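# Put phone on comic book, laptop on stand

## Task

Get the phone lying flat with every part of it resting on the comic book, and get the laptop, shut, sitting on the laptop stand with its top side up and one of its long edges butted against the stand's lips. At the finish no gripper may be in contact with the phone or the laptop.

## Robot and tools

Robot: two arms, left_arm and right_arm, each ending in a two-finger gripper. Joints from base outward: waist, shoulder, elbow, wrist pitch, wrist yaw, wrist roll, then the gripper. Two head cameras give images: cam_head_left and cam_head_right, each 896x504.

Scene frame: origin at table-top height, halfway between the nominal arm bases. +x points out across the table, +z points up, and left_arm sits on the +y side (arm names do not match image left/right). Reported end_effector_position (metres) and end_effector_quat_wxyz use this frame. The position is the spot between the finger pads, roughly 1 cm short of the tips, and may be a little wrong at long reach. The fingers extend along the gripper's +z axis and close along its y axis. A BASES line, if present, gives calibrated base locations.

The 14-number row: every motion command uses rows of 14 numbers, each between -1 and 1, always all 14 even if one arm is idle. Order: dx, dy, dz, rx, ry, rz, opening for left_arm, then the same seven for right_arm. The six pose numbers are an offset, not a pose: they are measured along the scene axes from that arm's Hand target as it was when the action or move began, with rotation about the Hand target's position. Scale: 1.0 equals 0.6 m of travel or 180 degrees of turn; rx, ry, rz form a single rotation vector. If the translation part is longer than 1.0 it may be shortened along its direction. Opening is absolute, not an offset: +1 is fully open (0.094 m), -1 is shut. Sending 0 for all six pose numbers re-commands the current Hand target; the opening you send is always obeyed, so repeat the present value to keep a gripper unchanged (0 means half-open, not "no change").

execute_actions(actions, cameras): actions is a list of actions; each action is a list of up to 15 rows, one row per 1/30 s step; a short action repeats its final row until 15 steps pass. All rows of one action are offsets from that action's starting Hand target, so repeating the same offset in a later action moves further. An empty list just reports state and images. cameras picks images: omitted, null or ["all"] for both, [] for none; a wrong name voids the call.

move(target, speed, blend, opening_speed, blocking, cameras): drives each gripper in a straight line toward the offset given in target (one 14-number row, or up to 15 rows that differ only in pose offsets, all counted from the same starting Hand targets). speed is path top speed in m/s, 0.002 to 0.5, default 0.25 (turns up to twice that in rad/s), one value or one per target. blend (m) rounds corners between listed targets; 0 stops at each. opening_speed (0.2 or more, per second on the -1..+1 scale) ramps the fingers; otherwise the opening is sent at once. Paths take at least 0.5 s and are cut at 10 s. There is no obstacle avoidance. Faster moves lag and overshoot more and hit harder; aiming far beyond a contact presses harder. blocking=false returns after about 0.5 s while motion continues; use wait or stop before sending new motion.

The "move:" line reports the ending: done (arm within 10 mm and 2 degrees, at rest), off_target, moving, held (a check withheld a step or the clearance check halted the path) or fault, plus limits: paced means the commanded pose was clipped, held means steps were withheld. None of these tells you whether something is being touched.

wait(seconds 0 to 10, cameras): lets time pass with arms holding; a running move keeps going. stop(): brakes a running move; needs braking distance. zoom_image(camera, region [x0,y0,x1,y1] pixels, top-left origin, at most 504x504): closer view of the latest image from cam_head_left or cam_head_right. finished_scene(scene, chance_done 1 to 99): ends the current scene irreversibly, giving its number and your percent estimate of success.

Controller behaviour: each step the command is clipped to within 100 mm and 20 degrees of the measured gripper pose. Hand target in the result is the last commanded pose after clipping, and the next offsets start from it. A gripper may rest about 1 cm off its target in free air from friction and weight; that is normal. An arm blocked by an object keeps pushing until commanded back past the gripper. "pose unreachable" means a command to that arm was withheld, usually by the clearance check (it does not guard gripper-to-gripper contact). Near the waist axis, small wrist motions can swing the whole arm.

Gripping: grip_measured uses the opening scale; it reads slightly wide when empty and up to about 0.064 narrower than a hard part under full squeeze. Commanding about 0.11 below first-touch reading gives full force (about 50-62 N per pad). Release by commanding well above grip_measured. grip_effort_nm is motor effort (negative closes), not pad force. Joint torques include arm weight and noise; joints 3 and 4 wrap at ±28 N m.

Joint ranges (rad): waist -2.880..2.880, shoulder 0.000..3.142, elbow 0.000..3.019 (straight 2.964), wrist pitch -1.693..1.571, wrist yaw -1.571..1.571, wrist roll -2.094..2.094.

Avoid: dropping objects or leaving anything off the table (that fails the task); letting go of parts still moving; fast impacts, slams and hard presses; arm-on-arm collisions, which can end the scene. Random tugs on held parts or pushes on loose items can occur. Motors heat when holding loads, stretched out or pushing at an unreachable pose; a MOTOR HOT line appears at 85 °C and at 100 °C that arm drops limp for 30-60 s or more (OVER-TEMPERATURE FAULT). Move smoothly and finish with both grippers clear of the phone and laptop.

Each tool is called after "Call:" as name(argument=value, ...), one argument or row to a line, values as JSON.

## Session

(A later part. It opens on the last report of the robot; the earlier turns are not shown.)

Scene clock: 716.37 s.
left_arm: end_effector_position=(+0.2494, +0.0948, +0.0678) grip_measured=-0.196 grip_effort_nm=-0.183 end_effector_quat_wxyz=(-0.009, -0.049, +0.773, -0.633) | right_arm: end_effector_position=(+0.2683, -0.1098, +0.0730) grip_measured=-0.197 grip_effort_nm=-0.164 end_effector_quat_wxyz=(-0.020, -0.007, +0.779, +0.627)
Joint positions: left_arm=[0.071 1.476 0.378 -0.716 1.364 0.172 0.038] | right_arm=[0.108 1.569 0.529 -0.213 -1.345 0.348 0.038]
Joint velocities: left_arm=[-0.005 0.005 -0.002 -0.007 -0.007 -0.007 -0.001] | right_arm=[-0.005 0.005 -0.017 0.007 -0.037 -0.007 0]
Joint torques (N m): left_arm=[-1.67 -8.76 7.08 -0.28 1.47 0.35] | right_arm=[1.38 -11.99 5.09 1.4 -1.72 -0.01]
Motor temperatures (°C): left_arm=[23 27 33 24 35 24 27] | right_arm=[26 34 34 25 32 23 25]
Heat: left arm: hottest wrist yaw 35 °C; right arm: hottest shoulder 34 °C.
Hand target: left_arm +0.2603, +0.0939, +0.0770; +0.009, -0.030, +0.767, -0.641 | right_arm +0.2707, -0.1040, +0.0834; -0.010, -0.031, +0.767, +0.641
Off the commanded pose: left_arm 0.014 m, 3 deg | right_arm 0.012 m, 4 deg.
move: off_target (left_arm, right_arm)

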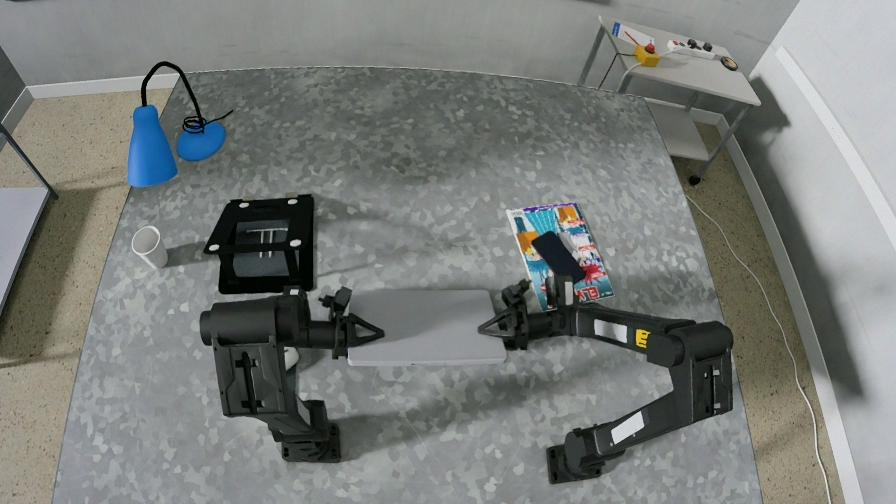

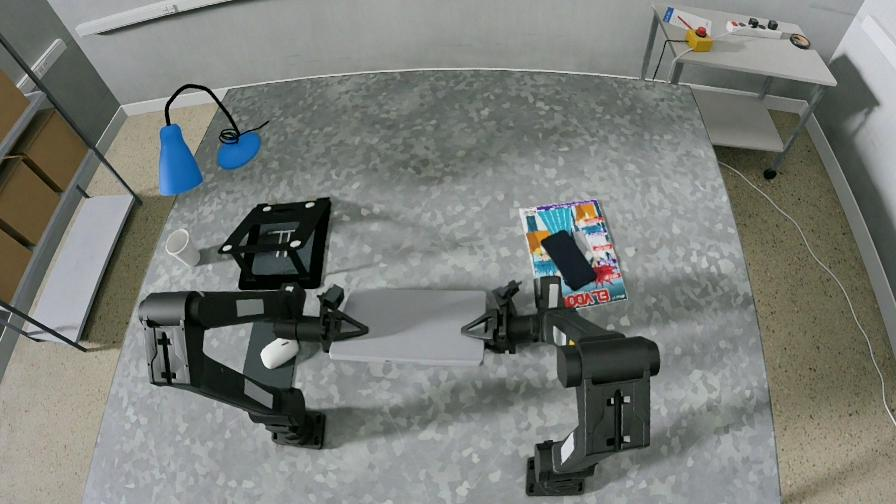

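Call:
move(
  target=[0.0,0,0.0,0,0,0,-0.45,0,0,0,0,0,0,-0.45],
  speed=0.05,
  opening_speed=0.5,
)

Call:
zoom_image(
  camera="cam_head_left",
  region=[290, 240, 570, 400],
)

Call:
zoom_image(
  camera="cam_head_right",
  region=[290, 240, 570, 400],
)

Scene clock: 720.67 s.
left_arm: end_effector_position=(+0.2502, +0.0954, +0.0687) grip_measured=-0.444 grip_effort_nm=-0.256 end_effector_quat_wxyz=(-0.007, -0.050, +0.771, -0.635) | right_arm: end_effector_position=(+0.2689, -0.1109, +0.0722) grip_measured=-0.445 grip_effort_nm=-0.203 end_effector_quat_wxyz=(-0.020, -0.005, +0.779, +0.627)
Joint positions: left_arm=[0.075 1.476 0.378 -0.716 1.37 0.172 0.026] | right_arm=[0.104 1.572 0.529 -0.213 -1.344 0.349 0.026]
Joint velocities: left_arm=[0.005 -0.005 0.002 0.002 0.022 -0.095 0] | right_arm=[0.015 -0.005 0.007 -0.007 -0.081 -0.066 -0.001]
Joint torques (N m): left_arm=[-2.08 -8.23 6.94 -0.29 1.25 0.36] | right_arm=[1.67 -11.99 5.14 1.4 -1.74 0]
Motor temperatures (°C): left_arm=[23 27 33 24 35 24 27] | right_arm=[26 34 34 25 32 23 25]
Heat: left arm: hottest wrist yaw 35 °C; right arm: hottest shoulder 34 °C.
Hand target: left_arm +0.2602, +0.0938, +0.0770; +0.008, -0.030, +0.767, -0.641 | right_arm +0.2707, -0.1039, +0.0834; -0.010, -0.031, +0.767, +0.641
Off the commanded pose: left_arm 0.013 m, 3 deg | right_arm 0.013 m, 4 deg.
move: off_target (left_arm, right_arm)

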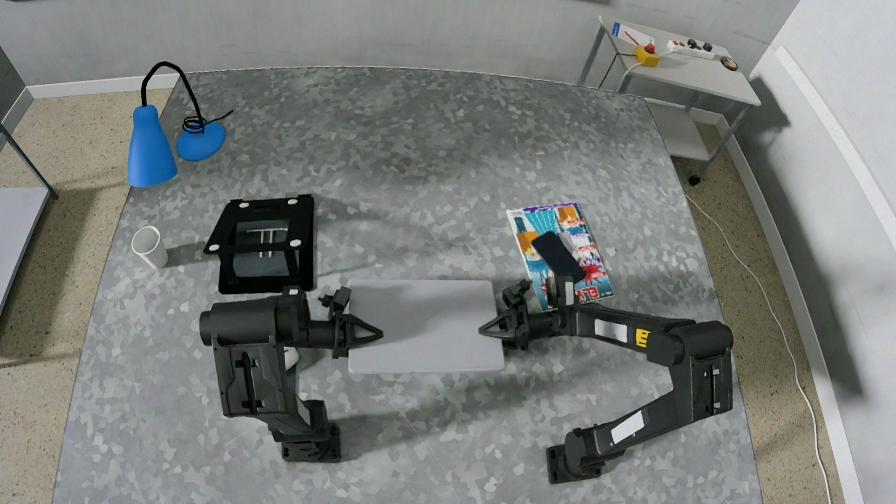

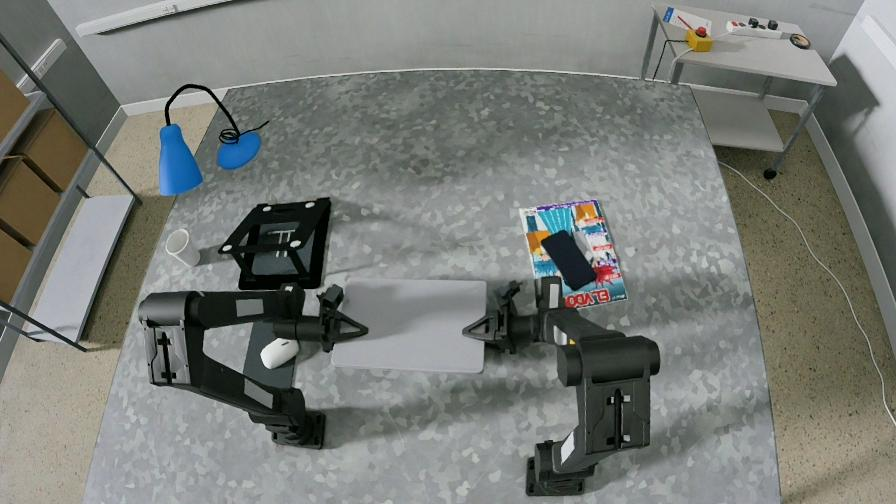

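Scaled by 1.800.

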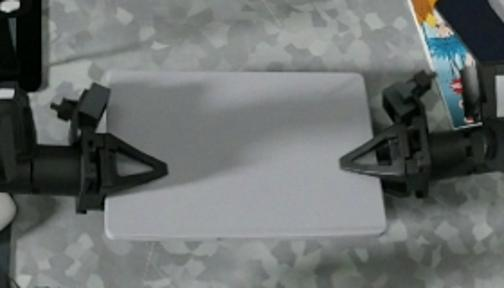

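Scaled by 1.800.

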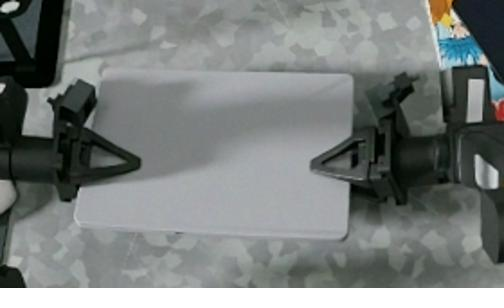

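Call:
move(
  target=[0.0,0,0.0,0,0,0,-0.75,0,0,0,0,0,0,-0.75],
  speed=0.05,
  opening_speed=0.4,
)

Call:
zoom_image(
  camera="cam_head_left",
  region=[290, 240, 570, 400],
)

Call:
zoom_image(
  camera="cam_head_right",
  region=[290, 240, 570, 400],
)

Scene clock: 724.63 s.
left_arm: end_effector_position=(+0.2520, +0.0946, +0.0751) grip_measured=-0.575 grip_effort_nm=-0.979 end_effector_quat_wxyz=(-0.002, -0.052, +0.759, -0.649) | right_arm: end_effector_position=(+0.2693, -0.1117, +0.0757) grip_measured=-0.541 grip_effort_nm=-1.033 end_effector_quat_wxyz=(-0.022, -0.003, +0.772, +0.636)
Joint positions: left_arm=[0.076 1.476 0.378 -0.717 1.409 0.177 0.02] | right_arm=[0.099 1.574 0.529 -0.205 -1.369 0.358 0.022]
Joint velocities: left_arm=[0.005 -0.015 0.012 -0.002 -0.081 -0.066 0] | right_arm=[-0.005 -0.015 0.007 -0.002 -0.022 -0.037 0.001]
Joint torques (N m): left_arm=[-1.85 -8.35 6.86 -0.24 -0.2 0.24] | right_arm=[2.14 -12.34 5.04 1.29 -0.92 -0.05]
Motor temperatures (°C): left_arm=[23 27 33 24 35 24 27] | right_arm=[26 34 34 25 32 23 25]
Heat: left arm: hottest wrist yaw 35 °C; right arm: hottest shoulder 34 °C.
Hand target: left_arm +0.2603, +0.0939, +0.0770; +0.009, -0.030, +0.767, -0.641 | right_arm +0.2707, -0.1039, +0.0834; -0.010, -0.031, +0.767, +0.641
Off the commanded pose: left_arm 0.009 m, 3 deg | right_arm 0.011 m, 4 deg.
move: off_target (left_arm, right_arm)

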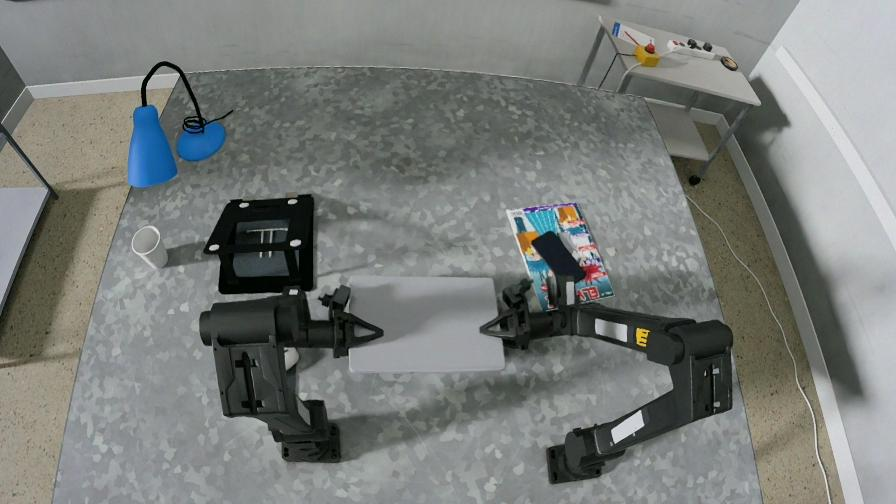

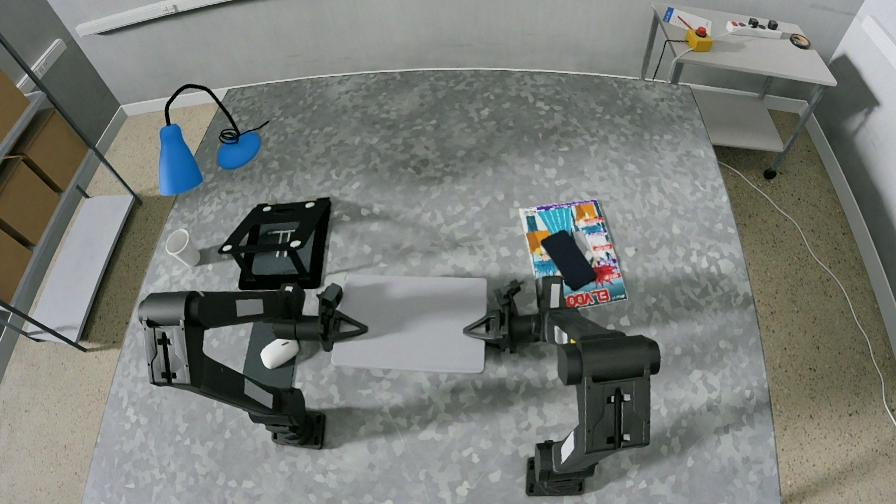

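Scaled by 1.800.

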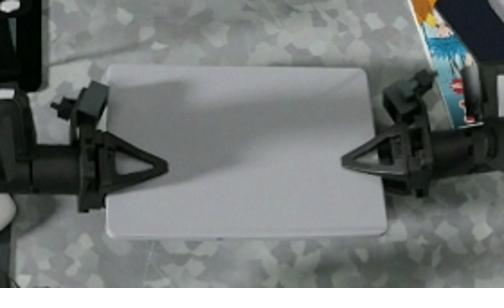

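Scaled by 1.800.

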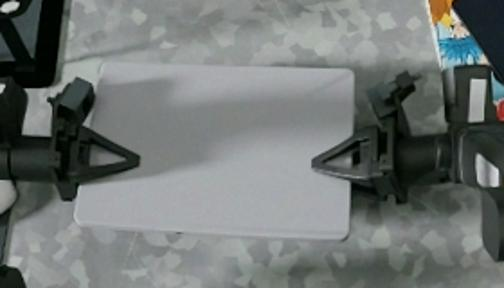

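Call:
move(
  target=[0.0,0,0.06,0,0,0,-0.8,0,0,0.06,0,0,0,-0.8],
  speed=0.06,
  cameras=[],
)

Call:
move(
  target=[0.0,0,0.17,0,0,0,-0.8,0,0,0.17,0,0,0,-0.8],
  speed=0.08,
)

Call:
zoom_image(
  camera="cam_head_left",
  region=[290, 220, 570, 380],
)

Scene clock: 741.13 s.
left_arm: end_effector_position=(+0.2428, +0.0944, +0.1013) grip_measured=-0.602 grip_effort_nm=-1.004 end_effector_quat_wxyz=(-0.019, -0.071, +0.757, -0.650) | right_arm: end_effector_position=(+0.2620, -0.1121, +0.0968) grip_measured=-0.541 grip_effort_nm=-1.038 end_effector_quat_wxyz=(-0.038, +0.009, +0.767, +0.640)
Joint positions: left_arm=[0.08 1.351 0.378 -0.871 1.409 0.154 0.019] | right_arm=[0.098 1.499 0.529 -0.302 -1.383 0.376 0.022]
Joint velocities: left_arm=[-0.005 -0.015 0.007 0.007 0.037 -0.051 0] | right_arm=[-0.024 0.005 0.002 -0.002 -0.022 0.081 0]
Joint torques (N m): left_arm=[-2.61 -9.52 10.18 -0.24 -0.24 0.36] | right_arm=[2.14 -14.86 7.1 0.5 -0.43 -0.05]
Motor temperatures (°C): left_arm=[23 27 33 24 32 24 27] | right_arm=[26 34 34 25 30 23 26]
Heat: left arm: hottest elbow 33 °C; right arm: hottest shoulder 34 °C.
Hand target: left_arm +0.2603, +0.0942, +0.1126; +0.009, -0.030, +0.767, -0.641 | right_arm +0.2714, -0.1034, +0.1195; -0.010, -0.031, +0.767, +0.641
Off the commanded pose: left_arm 0.021 m, 6 deg | right_arm 0.026 m, 6 deg.
move: off_target (left_arm, right_arm)
No camera images: "cameras" was empty.

Scene clock: 743.30 s.
left_arm: end_effector_position=(+0.2327, +0.0934, +0.1847) grip_measured=-0.615 grip_effort_nm=-1.009 end_effector_quat_wxyz=(-0.037, -0.087, +0.755, -0.649) | right_arm: end_effector_position=(+0.2484, -0.1133, +0.1784) grip_measured=-0.541 grip_effort_nm=-1.038 end_effector_quat_wxyz=(-0.059, +0.029, +0.766, +0.640)
Joint positions: left_arm=[0.08 1.065 0.473 -1.296 1.407 0.151 0.018] | right_arm=[0.098 1.241 0.591 -0.647 -1.389 0.407 0.022]
Joint velocities: left_arm=[-0.005 -0.005 0.007 0.002 -0.066 -0.051 -0.001] | right_arm=[-0.005 -0.005 -0.012 -0.002 0.022 -0.051 0]
Joint torques (N m): left_arm=[-1.85 -6.71 17.32 -0.29 -0.24 0.4] | right_arm=[2.37 -12.16 13.68 0.25 -0.25 -0.08]
Motor temperatures (°C): left_arm=[23 27 34 24 32 24 28] | right_arm=[26 34 34 25 30 23 26]
Heat: left arm: hottest elbow 34 °C; right arm: hottest shoulder 34 °C.
Hand target: left_arm +0.2604, +0.0951, +0.2140; +0.009, -0.030, +0.767, -0.641 | right_arm +0.2735, -0.1019, +0.2216; -0.010, -0.032, +0.767, +0.641
Off the commanded pose: left_arm 0.041 m, 8 deg | right_arm 0.050 m, 9 deg.
move: off_target (left_arm, right_arm)

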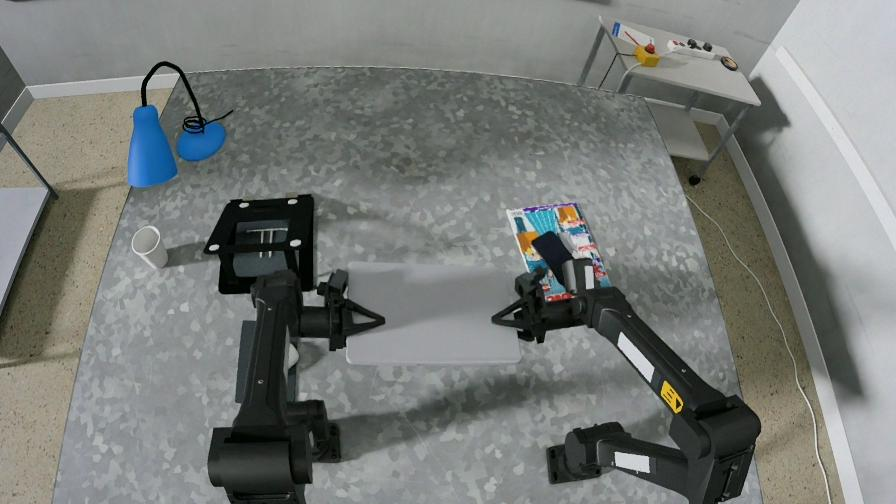

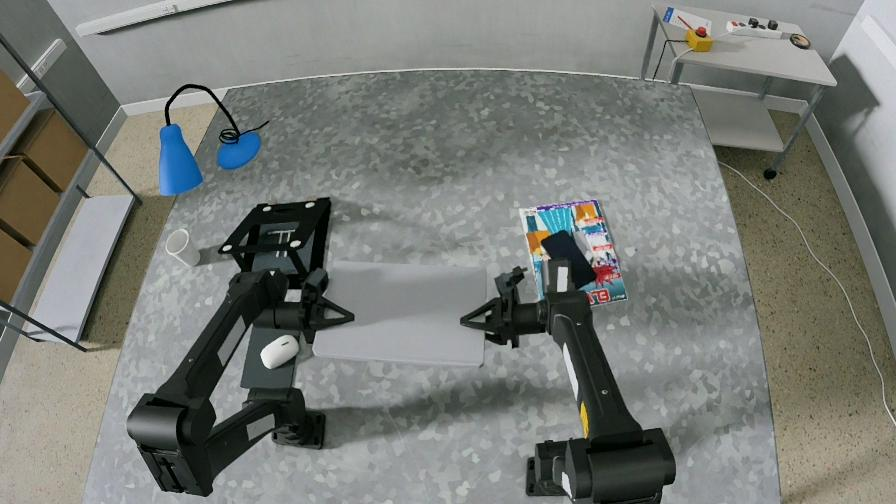

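Scaled by 1.800.

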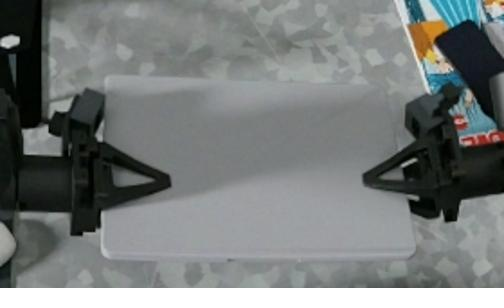

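Call:
move(
  target=[0.2,0.333,0.04,0,0,0,-0.8,0.2,0.333,0.04,0,0,0,-0.8],
  speed=0.07,
)

Call:
zoom_image(
  camera="cam_head_left",
  region=[200, 180, 480, 340],
)

Scene clock: 758.10 s.
left_arm: end_effector_position=(+0.3470, +0.2595, +0.2006) grip_measured=-0.551 grip_effort_nm=-1.009 end_effector_quat_wxyz=(+0.045, -0.171, +0.801, -0.572) | right_arm: end_effector_position=(+0.3810, +0.0587, +0.1752) grip_measured=-0.436 grip_effort_nm=-1.048 end_effector_quat_wxyz=(-0.049, +0.019, +0.786, +0.616)
Joint positions: left_arm=[0.542 1.432 0.889 -1.683 1.127 0.572 0.021] | right_arm=[0.448 1.633 0.923 0.152 -1.111 1.163 0.026]
Joint velocities: left_arm=[-0.005 -0.005 -0.002 0.002 -0.095 0.022 0] | right_arm=[-0.024 0.005 -0.012 0.007 -0.007 0.051 0]
Joint torques (N m): left_arm=[0.79 -11.58 19.92 -0.54 -0.04 0.46] | right_arm=[4.01 -19.78 14.26 1.65 0.19 0.29]
Motor temperatures (°C): left_arm=[23 27 36 24 32 24 28] | right_arm=[26 34 40 25 29 23 27]
Heat: left arm: hottest elbow 36 °C; right arm: hottest elbow 40 °C.
Hand target: left_arm +0.3801, +0.2950, +0.2372; +0.008, -0.031, +0.766, -0.642 | right_arm +0.3937, +0.0976, +0.2391; -0.013, -0.034, +0.769, +0.638
Off the commanded pose: left_arm 0.061 m, 19 deg | right_arm 0.082 m, 8 deg.
joint read past its limit (left arm) — joint 4 (wrist pitch), lower limit.
joint sent to its limit (left arm) — joint 4 (wrist pitch), lower limit. The joint targets are off in position and orientation.
move: off_target (left_arm, right_arm)

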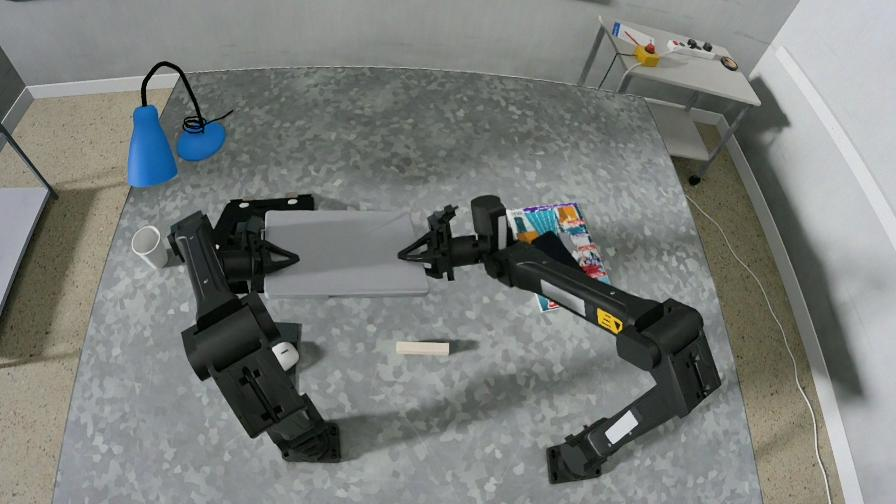

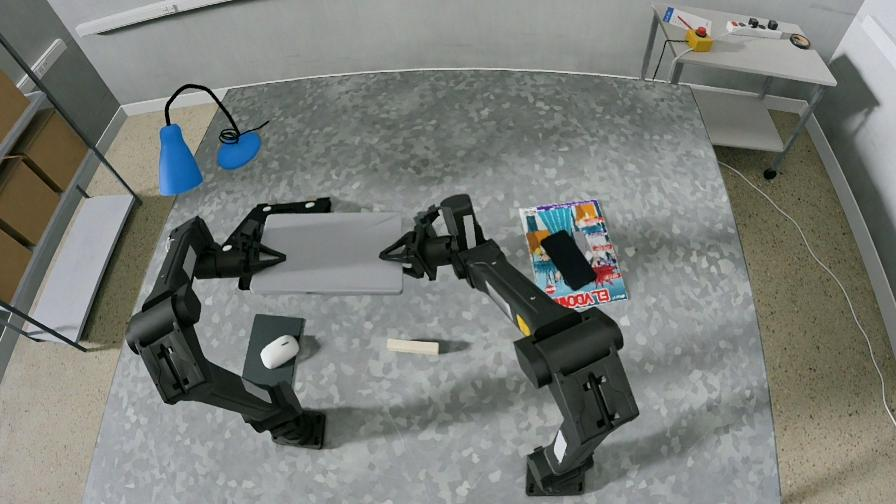

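Scaled by 1.800.

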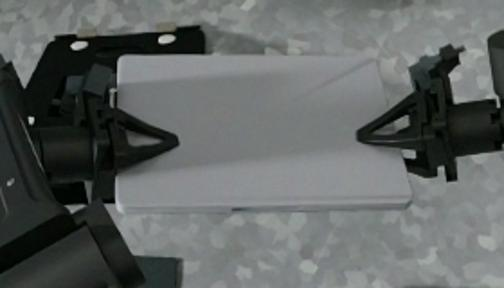

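Call:
move(
  target=[0.117,0.217,0.0,0,0,0,-0.8,0.117,0.217,0.05,0,0,0,-0.8],
  speed=0.06,
)

Call:
zoom_image(
  camera="cam_head_left",
  region=[150, 140, 430, 300],
)

Call:
zoom_image(
  camera="cam_head_right",
  region=[150, 140, 430, 300],
)

Scene clock: 774.57 s.
left_arm: end_effector_position=(+0.4168, +0.3707, +0.1899) grip_measured=-0.544 grip_effort_nm=-1.009 end_effector_quat_wxyz=(+0.065, -0.232, +0.802, -0.546) | right_arm: end_effector_position=(+0.4656, +0.1756, +0.1586) grip_measured=-0.404 grip_effort_nm=-1.038 end_effector_quat_wxyz=(-0.047, +0.026, +0.793, +0.606)
Joint positions: left_arm=[0.676 1.676 1.181 -1.683 1.068 0.506 0.021] | right_arm=[0.565 1.933 1.312 0.128 -0.987 1.26 0.028]
Joint velocities: left_arm=[0.005 -0.005 0.002 -0.012 0.066 -0.007 -0.001] | right_arm=[-0.024 0.005 -0.002 -0.002 -0.022 -0.022 0]
Joint torques (N m): left_arm=[2.78 -16.5 22.53 -0.35 0.45 0.48] | right_arm=[4.07 -27.81 14.87 0.96 -0.32 0.14]
Motor temperatures (°C): left_arm=[23 27 42 24 31 24 28] | right_arm=[27 36 44 25 28 23 27]
Heat: left arm: hottest elbow 42 °C; right arm: hottest elbow 44 °C.
Hand target: left_arm +0.4505, +0.4252, +0.2371; +0.023, -0.084, +0.779, -0.621 | right_arm +0.4657, +0.2186, +0.2483; -0.013, -0.034, +0.769, +0.638
Off the commanded pose: left_arm 0.079 m, 27 deg; orientation clipped | right_arm 0.122 m, 9 deg; position clipped.
joint read past its limit (left arm) — joint 4 (wrist pitch), lower limit.
joint sent to its limit (left arm) — joint 4 (wrist pitch), lower limit. The joint targets are off in position and orientation.
move: off_target (left_arm, right_arm); limits=paced

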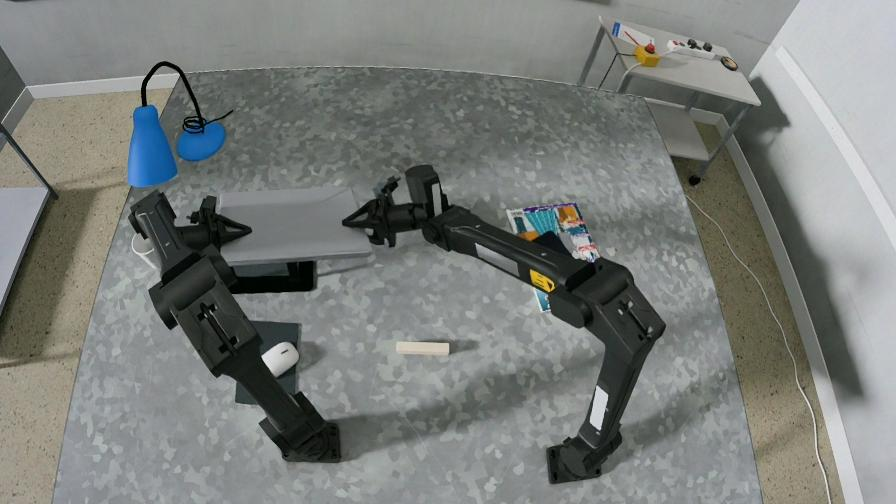

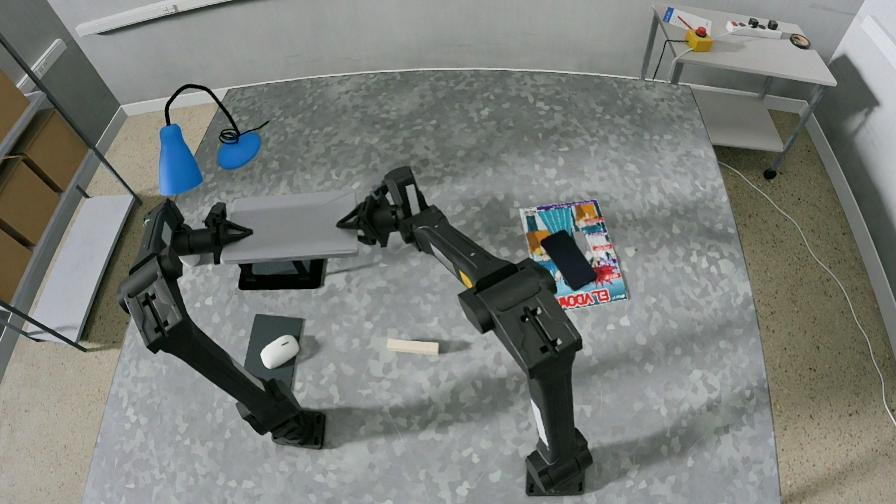

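Scaled by 1.800.

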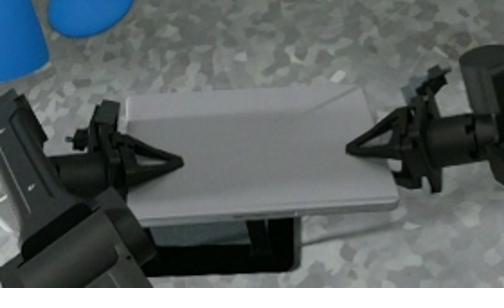

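Scaled by 1.800.

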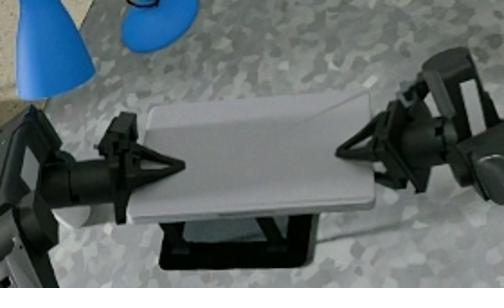

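Call:
move(
  target=[0.083,0.11,0.0,0,0,0,-0.8,0.015,0.09,0.02,0,0,0,-0.8],
  speed=0.05,
)

Call:
zoom_image(
  camera="cam_head_left",
  region=[120, 130, 400, 290],
)

Call:
zoom_image(
  camera="cam_head_right",
  region=[150, 140, 430, 300],
)

Scene clock: 795.30 s.
left_arm: end_effector_position=(+0.4649, +0.4269, +0.1798) grip_measured=-0.559 grip_effort_nm=-1.009 end_effector_quat_wxyz=(+0.070, -0.257, +0.800, -0.537) | right_arm: end_effector_position=(+0.4906, +0.2220, +0.1517) grip_measured=-0.400 grip_effort_nm=-1.043 end_effector_quat_wxyz=(-0.048, +0.056, +0.795, +0.602)
Joint positions: left_arm=[0.7 1.831 1.383 -1.683 1.061 0.441 0.021] | right_arm=[0.611 2.032 1.454 0.121 -0.912 1.349 0.028]
Joint velocities: left_arm=[-0.015 -0.005 -0.007 -0.012 -0.007 -0.051 0] | right_arm=[-0.005 -0.005 0.002 0.002 0.037 -0.007 -0.001]
Joint torques (N m): left_arm=[3.55 -19.31 24.23 -0.29 0.97 0.36] | right_arm=[4.01 -29.45 14.13 1.14 -1.27 -0.46]
Motor temperatures (°C): left_arm=[23 28 49 24 31 24 28] | right_arm=[27 40 45 25 28 23 27]
Heat: left arm: hottest elbow 49 °C; right arm: hottest elbow 45 °C.
Hand target: left_arm +0.5005, +0.4914, +0.2372; +0.029, -0.107, +0.783, -0.612 | right_arm +0.4782, +0.2639, +0.2414; -0.013, -0.034, +0.769, +0.638
Off the commanded pose: left_arm 0.093 m, 23 deg; orientation clipped | right_arm 0.121 m, 12 deg; position clipped.
joint read past its limit (left arm) — joint 4 (wrist pitch), lower limit.
joint sent to its limit (left arm) — joint 4 (wrist pitch), lower limit. The joint targets are off in position and orientation.
move: off_target (left_arm, right_arm); limits=paced

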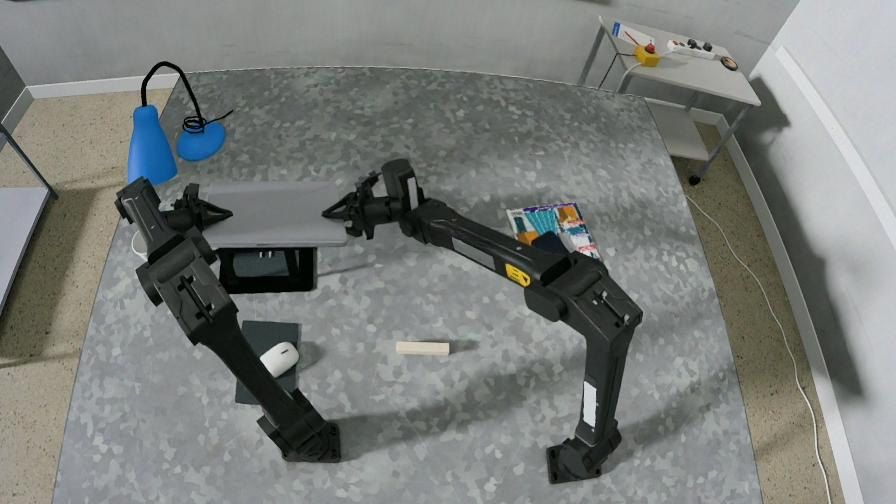

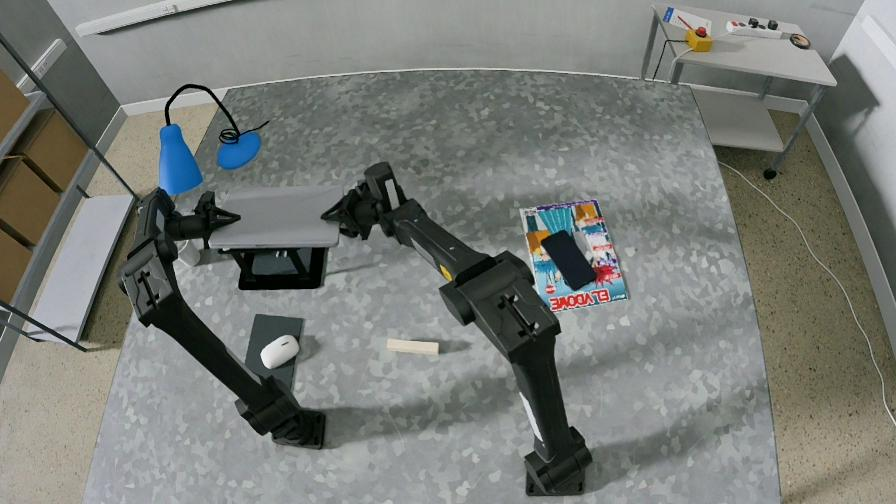

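Scaled by 1.800.

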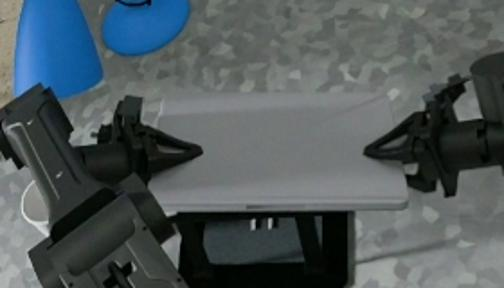

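Scaled by 1.800.

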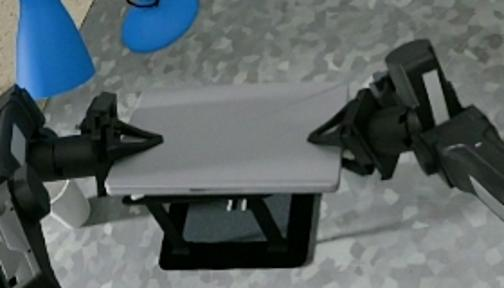

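Call:
move(
  target=[0.03,0.1,-0.02,0,0.08,0,-0.8,0.0,0.1,0.0,0,0.08,0,-0.8],
  speed=0.06,
)

Call:
zoom_image(
  camera="cam_head_left",
  region=[120, 130, 400, 290],
)

Call:
zoom_image(
  camera="cam_head_right",
  region=[120, 140, 400, 300],
)

Scene clock: 803.80 s.
left_arm: end_effector_position=(+0.4908, +0.4950, +0.1662) grip_measured=-0.612 grip_effort_nm=-1.004 end_effector_quat_wxyz=(+0.024, -0.367, +0.777, -0.511) | right_arm: end_effector_position=(+0.4921, +0.2785, +0.1419) grip_measured=-0.432 grip_effort_nm=-1.038 end_effector_quat_wxyz=(-0.136, +0.139, +0.780, +0.595)
Joint positions: left_arm=[0.756 1.957 1.575 -1.683 0.998 0.175 0.018] | right_arm=[0.672 2.139 1.598 0.117 -0.898 1.633 0.027]
Joint velocities: left_arm=[-0.015 -0.005 -0.002 -0.002 -0.007 -0.037 -0.001] | right_arm=[0.015 0.005 0.002 -0.007 -0.007 -0.066 0]
Joint torques (N m): left_arm=[2.43 -22.24 23.41 -0.38 0.93 0.28] | right_arm=[3.66 -30.33 14.87 1.44 -1.57 -0.37]
Motor temperatures (°C): left_arm=[23 28 52 24 31 24 28] | right_arm=[27 41 47 25 29 24 27]
Heat: left arm: hottest elbow 52 °C; right arm: hottest elbow 47 °C.
Hand target: left_arm +0.5190, +0.5515, +0.2254; -0.048, -0.224, +0.783, -0.578 | right_arm +0.4800, +0.3200, +0.2320; -0.109, +0.046, +0.762, +0.637
Off the commanded pose: left_arm 0.086 m, 26 deg; orientation clipped | right_arm 0.110 m, 12 deg; position clipped.
joint read past its limit (left arm) — joint 4 (wrist pitch), lower limit.
joint sent to its limit (left arm) — joint 4 (wrist pitch), lower limit. The joint targets are off in position and orientation.
move: off_target (left_arm, right_arm); limits=paced

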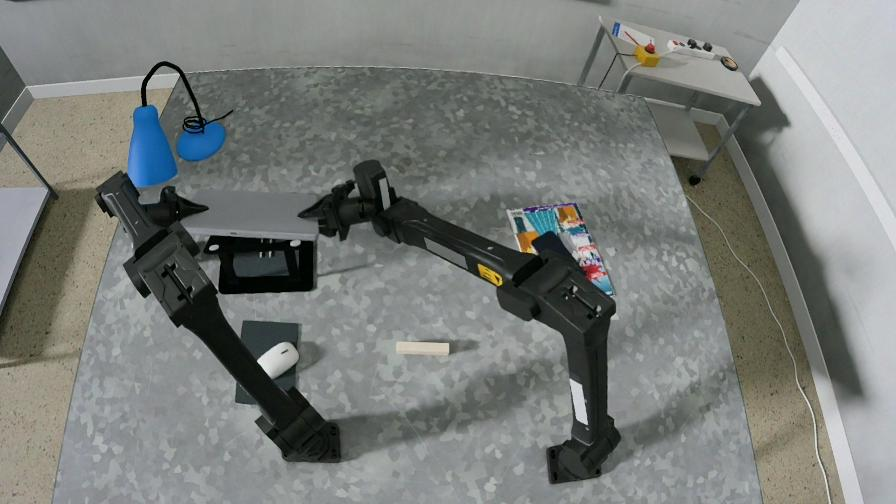

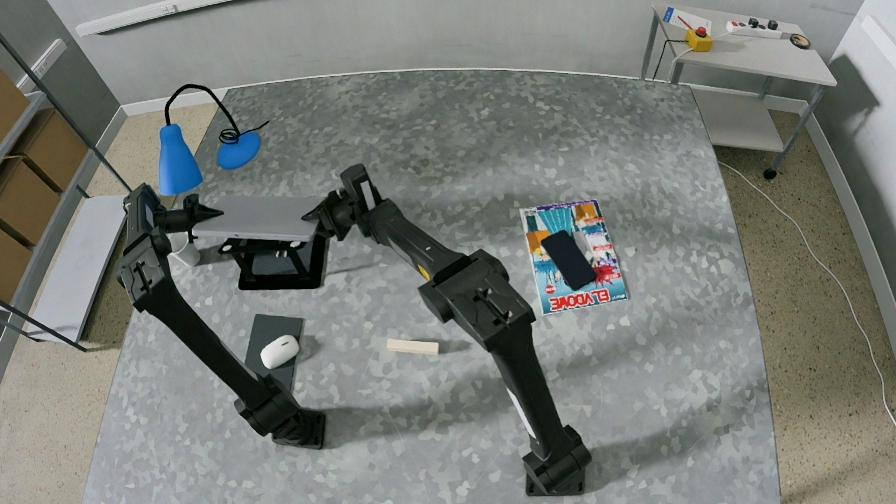

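Scaled by 1.800.

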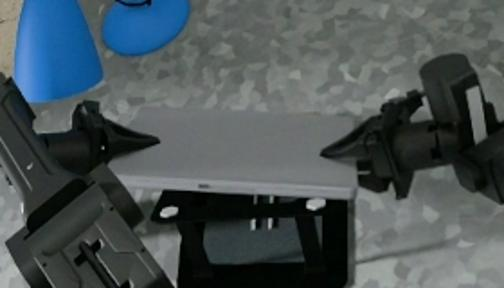

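Scaled by 1.800.

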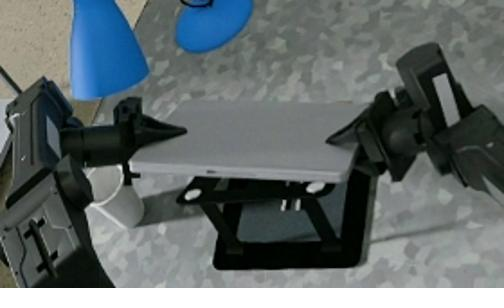

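Call:
move(
  target=[0.04,0.0,-0.095,0,0,0,-0.8,0.04,0.0,-0.06,0,0,0,-0.8],
  speed=0.05,
)

Call:
zoom_image(
  camera="cam_head_left",
  region=[120, 130, 400, 290],
)

Call:
zoom_image(
  camera="cam_head_right",
  region=[120, 140, 400, 300],
)

Scene clock: 819.17 s.
left_arm: end_effector_position=(+0.5107, +0.5069, +0.1293) grip_measured=-0.612 grip_effort_nm=-1.004 end_effector_quat_wxyz=(+0.009, -0.373, +0.764, -0.526) | right_arm: end_effector_position=(+0.5140, +0.2882, +0.1216) grip_measured=-0.491 grip_effort_nm=-1.033 end_effector_quat_wxyz=(-0.138, +0.148, +0.777, +0.595)
Joint positions: left_arm=[0.749 2.075 1.642 -1.683 1.023 0.18 0.018] | right_arm=[0.664 2.218 1.677 0.123 -0.897 1.653 0.024]
Joint velocities: left_arm=[0.015 -0.005 -0.007 0.002 0.007 -0.037 0] | right_arm=[0.005 0.005 0.012 -0.002 -0.037 -0.022 0.001]
Joint torques (N m): left_arm=[-0.85 -21.36 22.68 -0.39 0.09 0.58] | right_arm=[2.67 -30.21 13.2 2.25 -2.17 -0.67]
Motor temperatures (°C): left_arm=[23 29 52 24 31 24 29] | right_arm=[27 43 48 25 32 24 27]
Heat: left arm: hottest elbow 52 °C; right arm: hottest elbow 48 °C.
Hand target: left_arm +0.5434, +0.5511, +0.1686; -0.048, -0.224, +0.783, -0.578 | right_arm +0.5034, +0.3191, +0.1955; -0.109, +0.046, +0.762, +0.637
Off the commanded pose: left_arm 0.068 m, 19 deg | right_arm 0.082 m, 13 deg.
joint read past its limit (left arm) — joint 4 (wrist pitch), lower limit.
joint sent to its limit (left arm) — joint 4 (wrist pitch), lower limit. The joint targets are off in position and orientation.
move: off_target (left_arm, right_arm)

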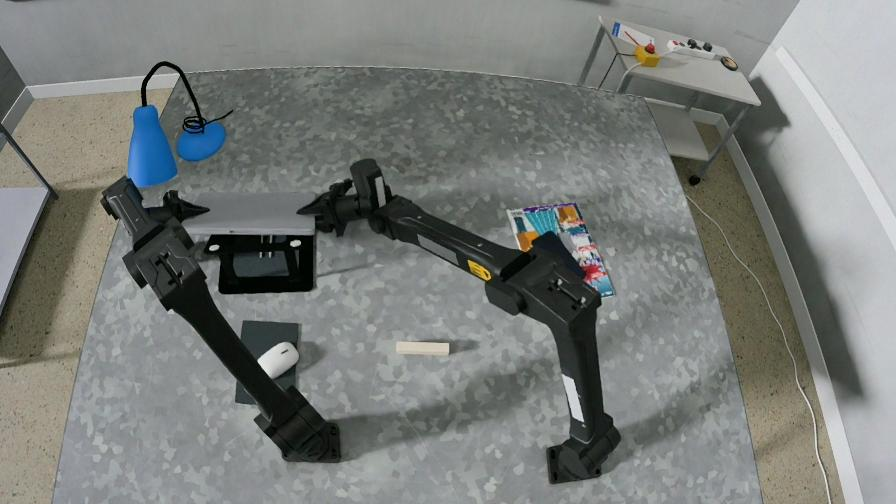

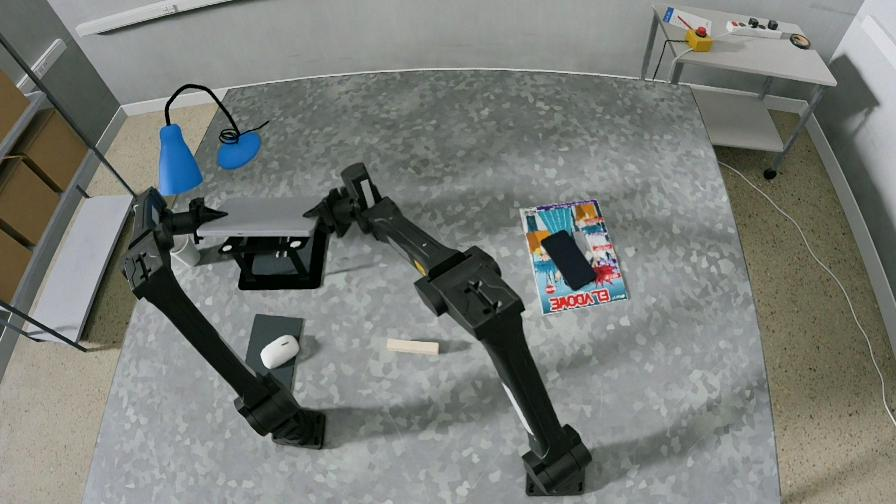

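Scaled by 1.800.

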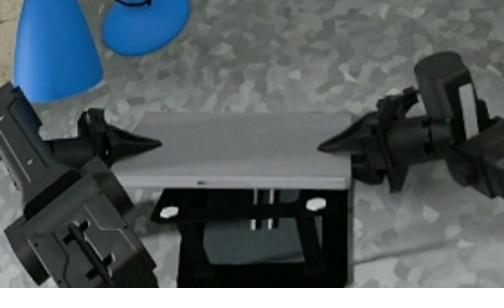

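Scaled by 1.800.

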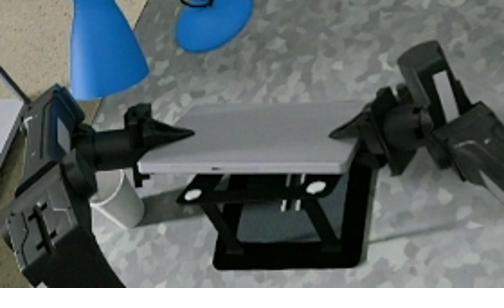

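Call:
move(
  target=[0.0,0.0,-0.065,0,0,0,-0.8,0.0,0.0,-0.065,0,0,0,-0.8],
  speed=0.05,
)

Call:
zoom_image(
  camera="cam_head_left",
  region=[120, 130, 400, 290],
)

Call:
zoom_image(
  camera="cam_head_right",
  region=[120, 140, 400, 300],
)

Scene clock: 828.30 s.
left_arm: end_effector_position=(+0.5191, +0.5079, +0.1095) grip_measured=-0.609 grip_effort_nm=-1.009 end_effector_quat_wxyz=(+0.006, -0.369, +0.757, -0.538) | right_arm: end_effector_position=(+0.5235, +0.2881, +0.1122) grip_measured=-0.550 grip_effort_nm=-1.028 end_effector_quat_wxyz=(-0.133, +0.154, +0.767, +0.609)
Joint positions: left_arm=[0.743 2.13 1.663 -1.683 1.045 0.204 0.018] | right_arm=[0.657 2.249 1.68 0.203 -0.893 1.695 0.021]
Joint velocities: left_arm=[0.005 -0.005 -0.017 -0.002 0.007 -0.007 0] | right_arm=[0.015 -0.015 -0.022 -0.002 -0.022 0.095 0]
Joint torques (N m): left_arm=[-0.03 -20.19 21.31 -0.36 -1.09 0.78] | right_arm=[3.19 -28.51 11.48 2.26 -2.27 -0.95]
Motor temperatures (°C): left_arm=[23 29 53 24 31 24 29] | right_arm=[27 45 49 25 34 24 28]
Heat: left arm: hottest elbow 53 °C; right arm: hottest elbow 49 °C.
Hand target: left_arm +0.5437, +0.5506, +0.1296; -0.049, -0.224, +0.783, -0.578 | right_arm +0.5026, +0.3188, +0.1567; -0.109, +0.046, +0.762, +0.637
Off the commanded pose: left_arm 0.053 m, 19 deg | right_arm 0.058 m, 13 deg.
joint read past its limit (left arm) — joint 4 (wrist pitch), lower limit.
joint sent to its limit (left arm) — joint 4 (wrist pitch), lower limit. The joint targets are off in position and orientation.
move: off_target (left_arm, right_arm)

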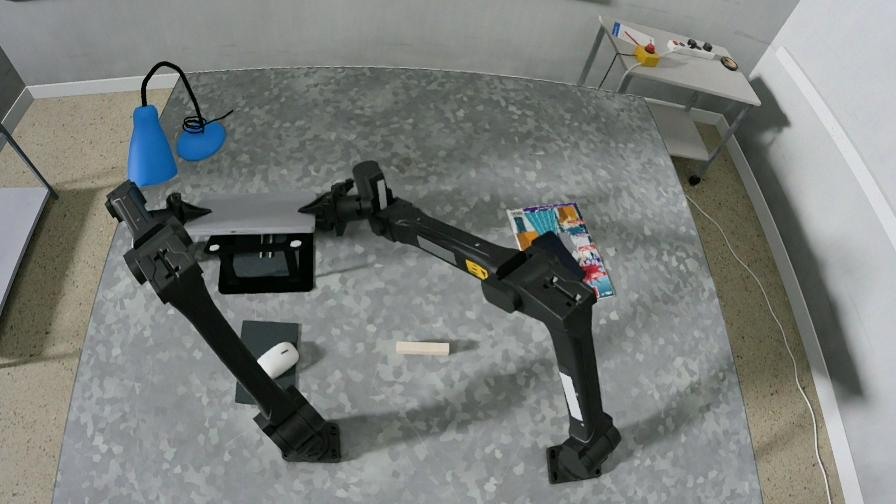

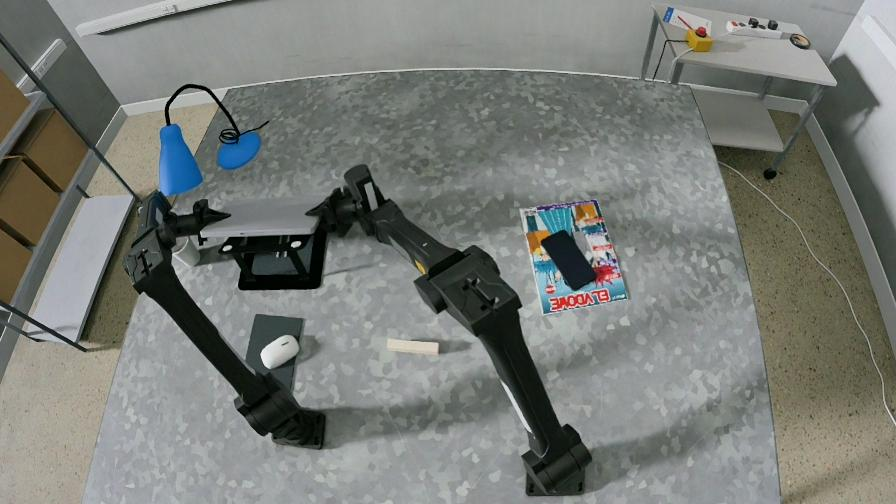

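Scaled by 1.800.

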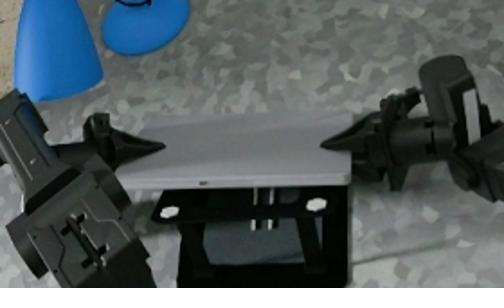

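Scaled by 1.800.

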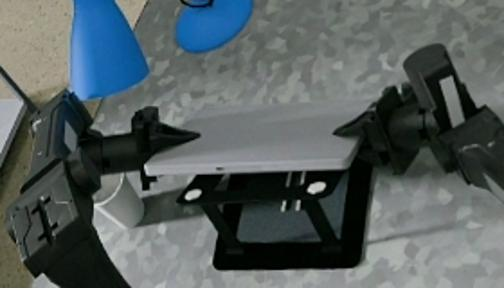

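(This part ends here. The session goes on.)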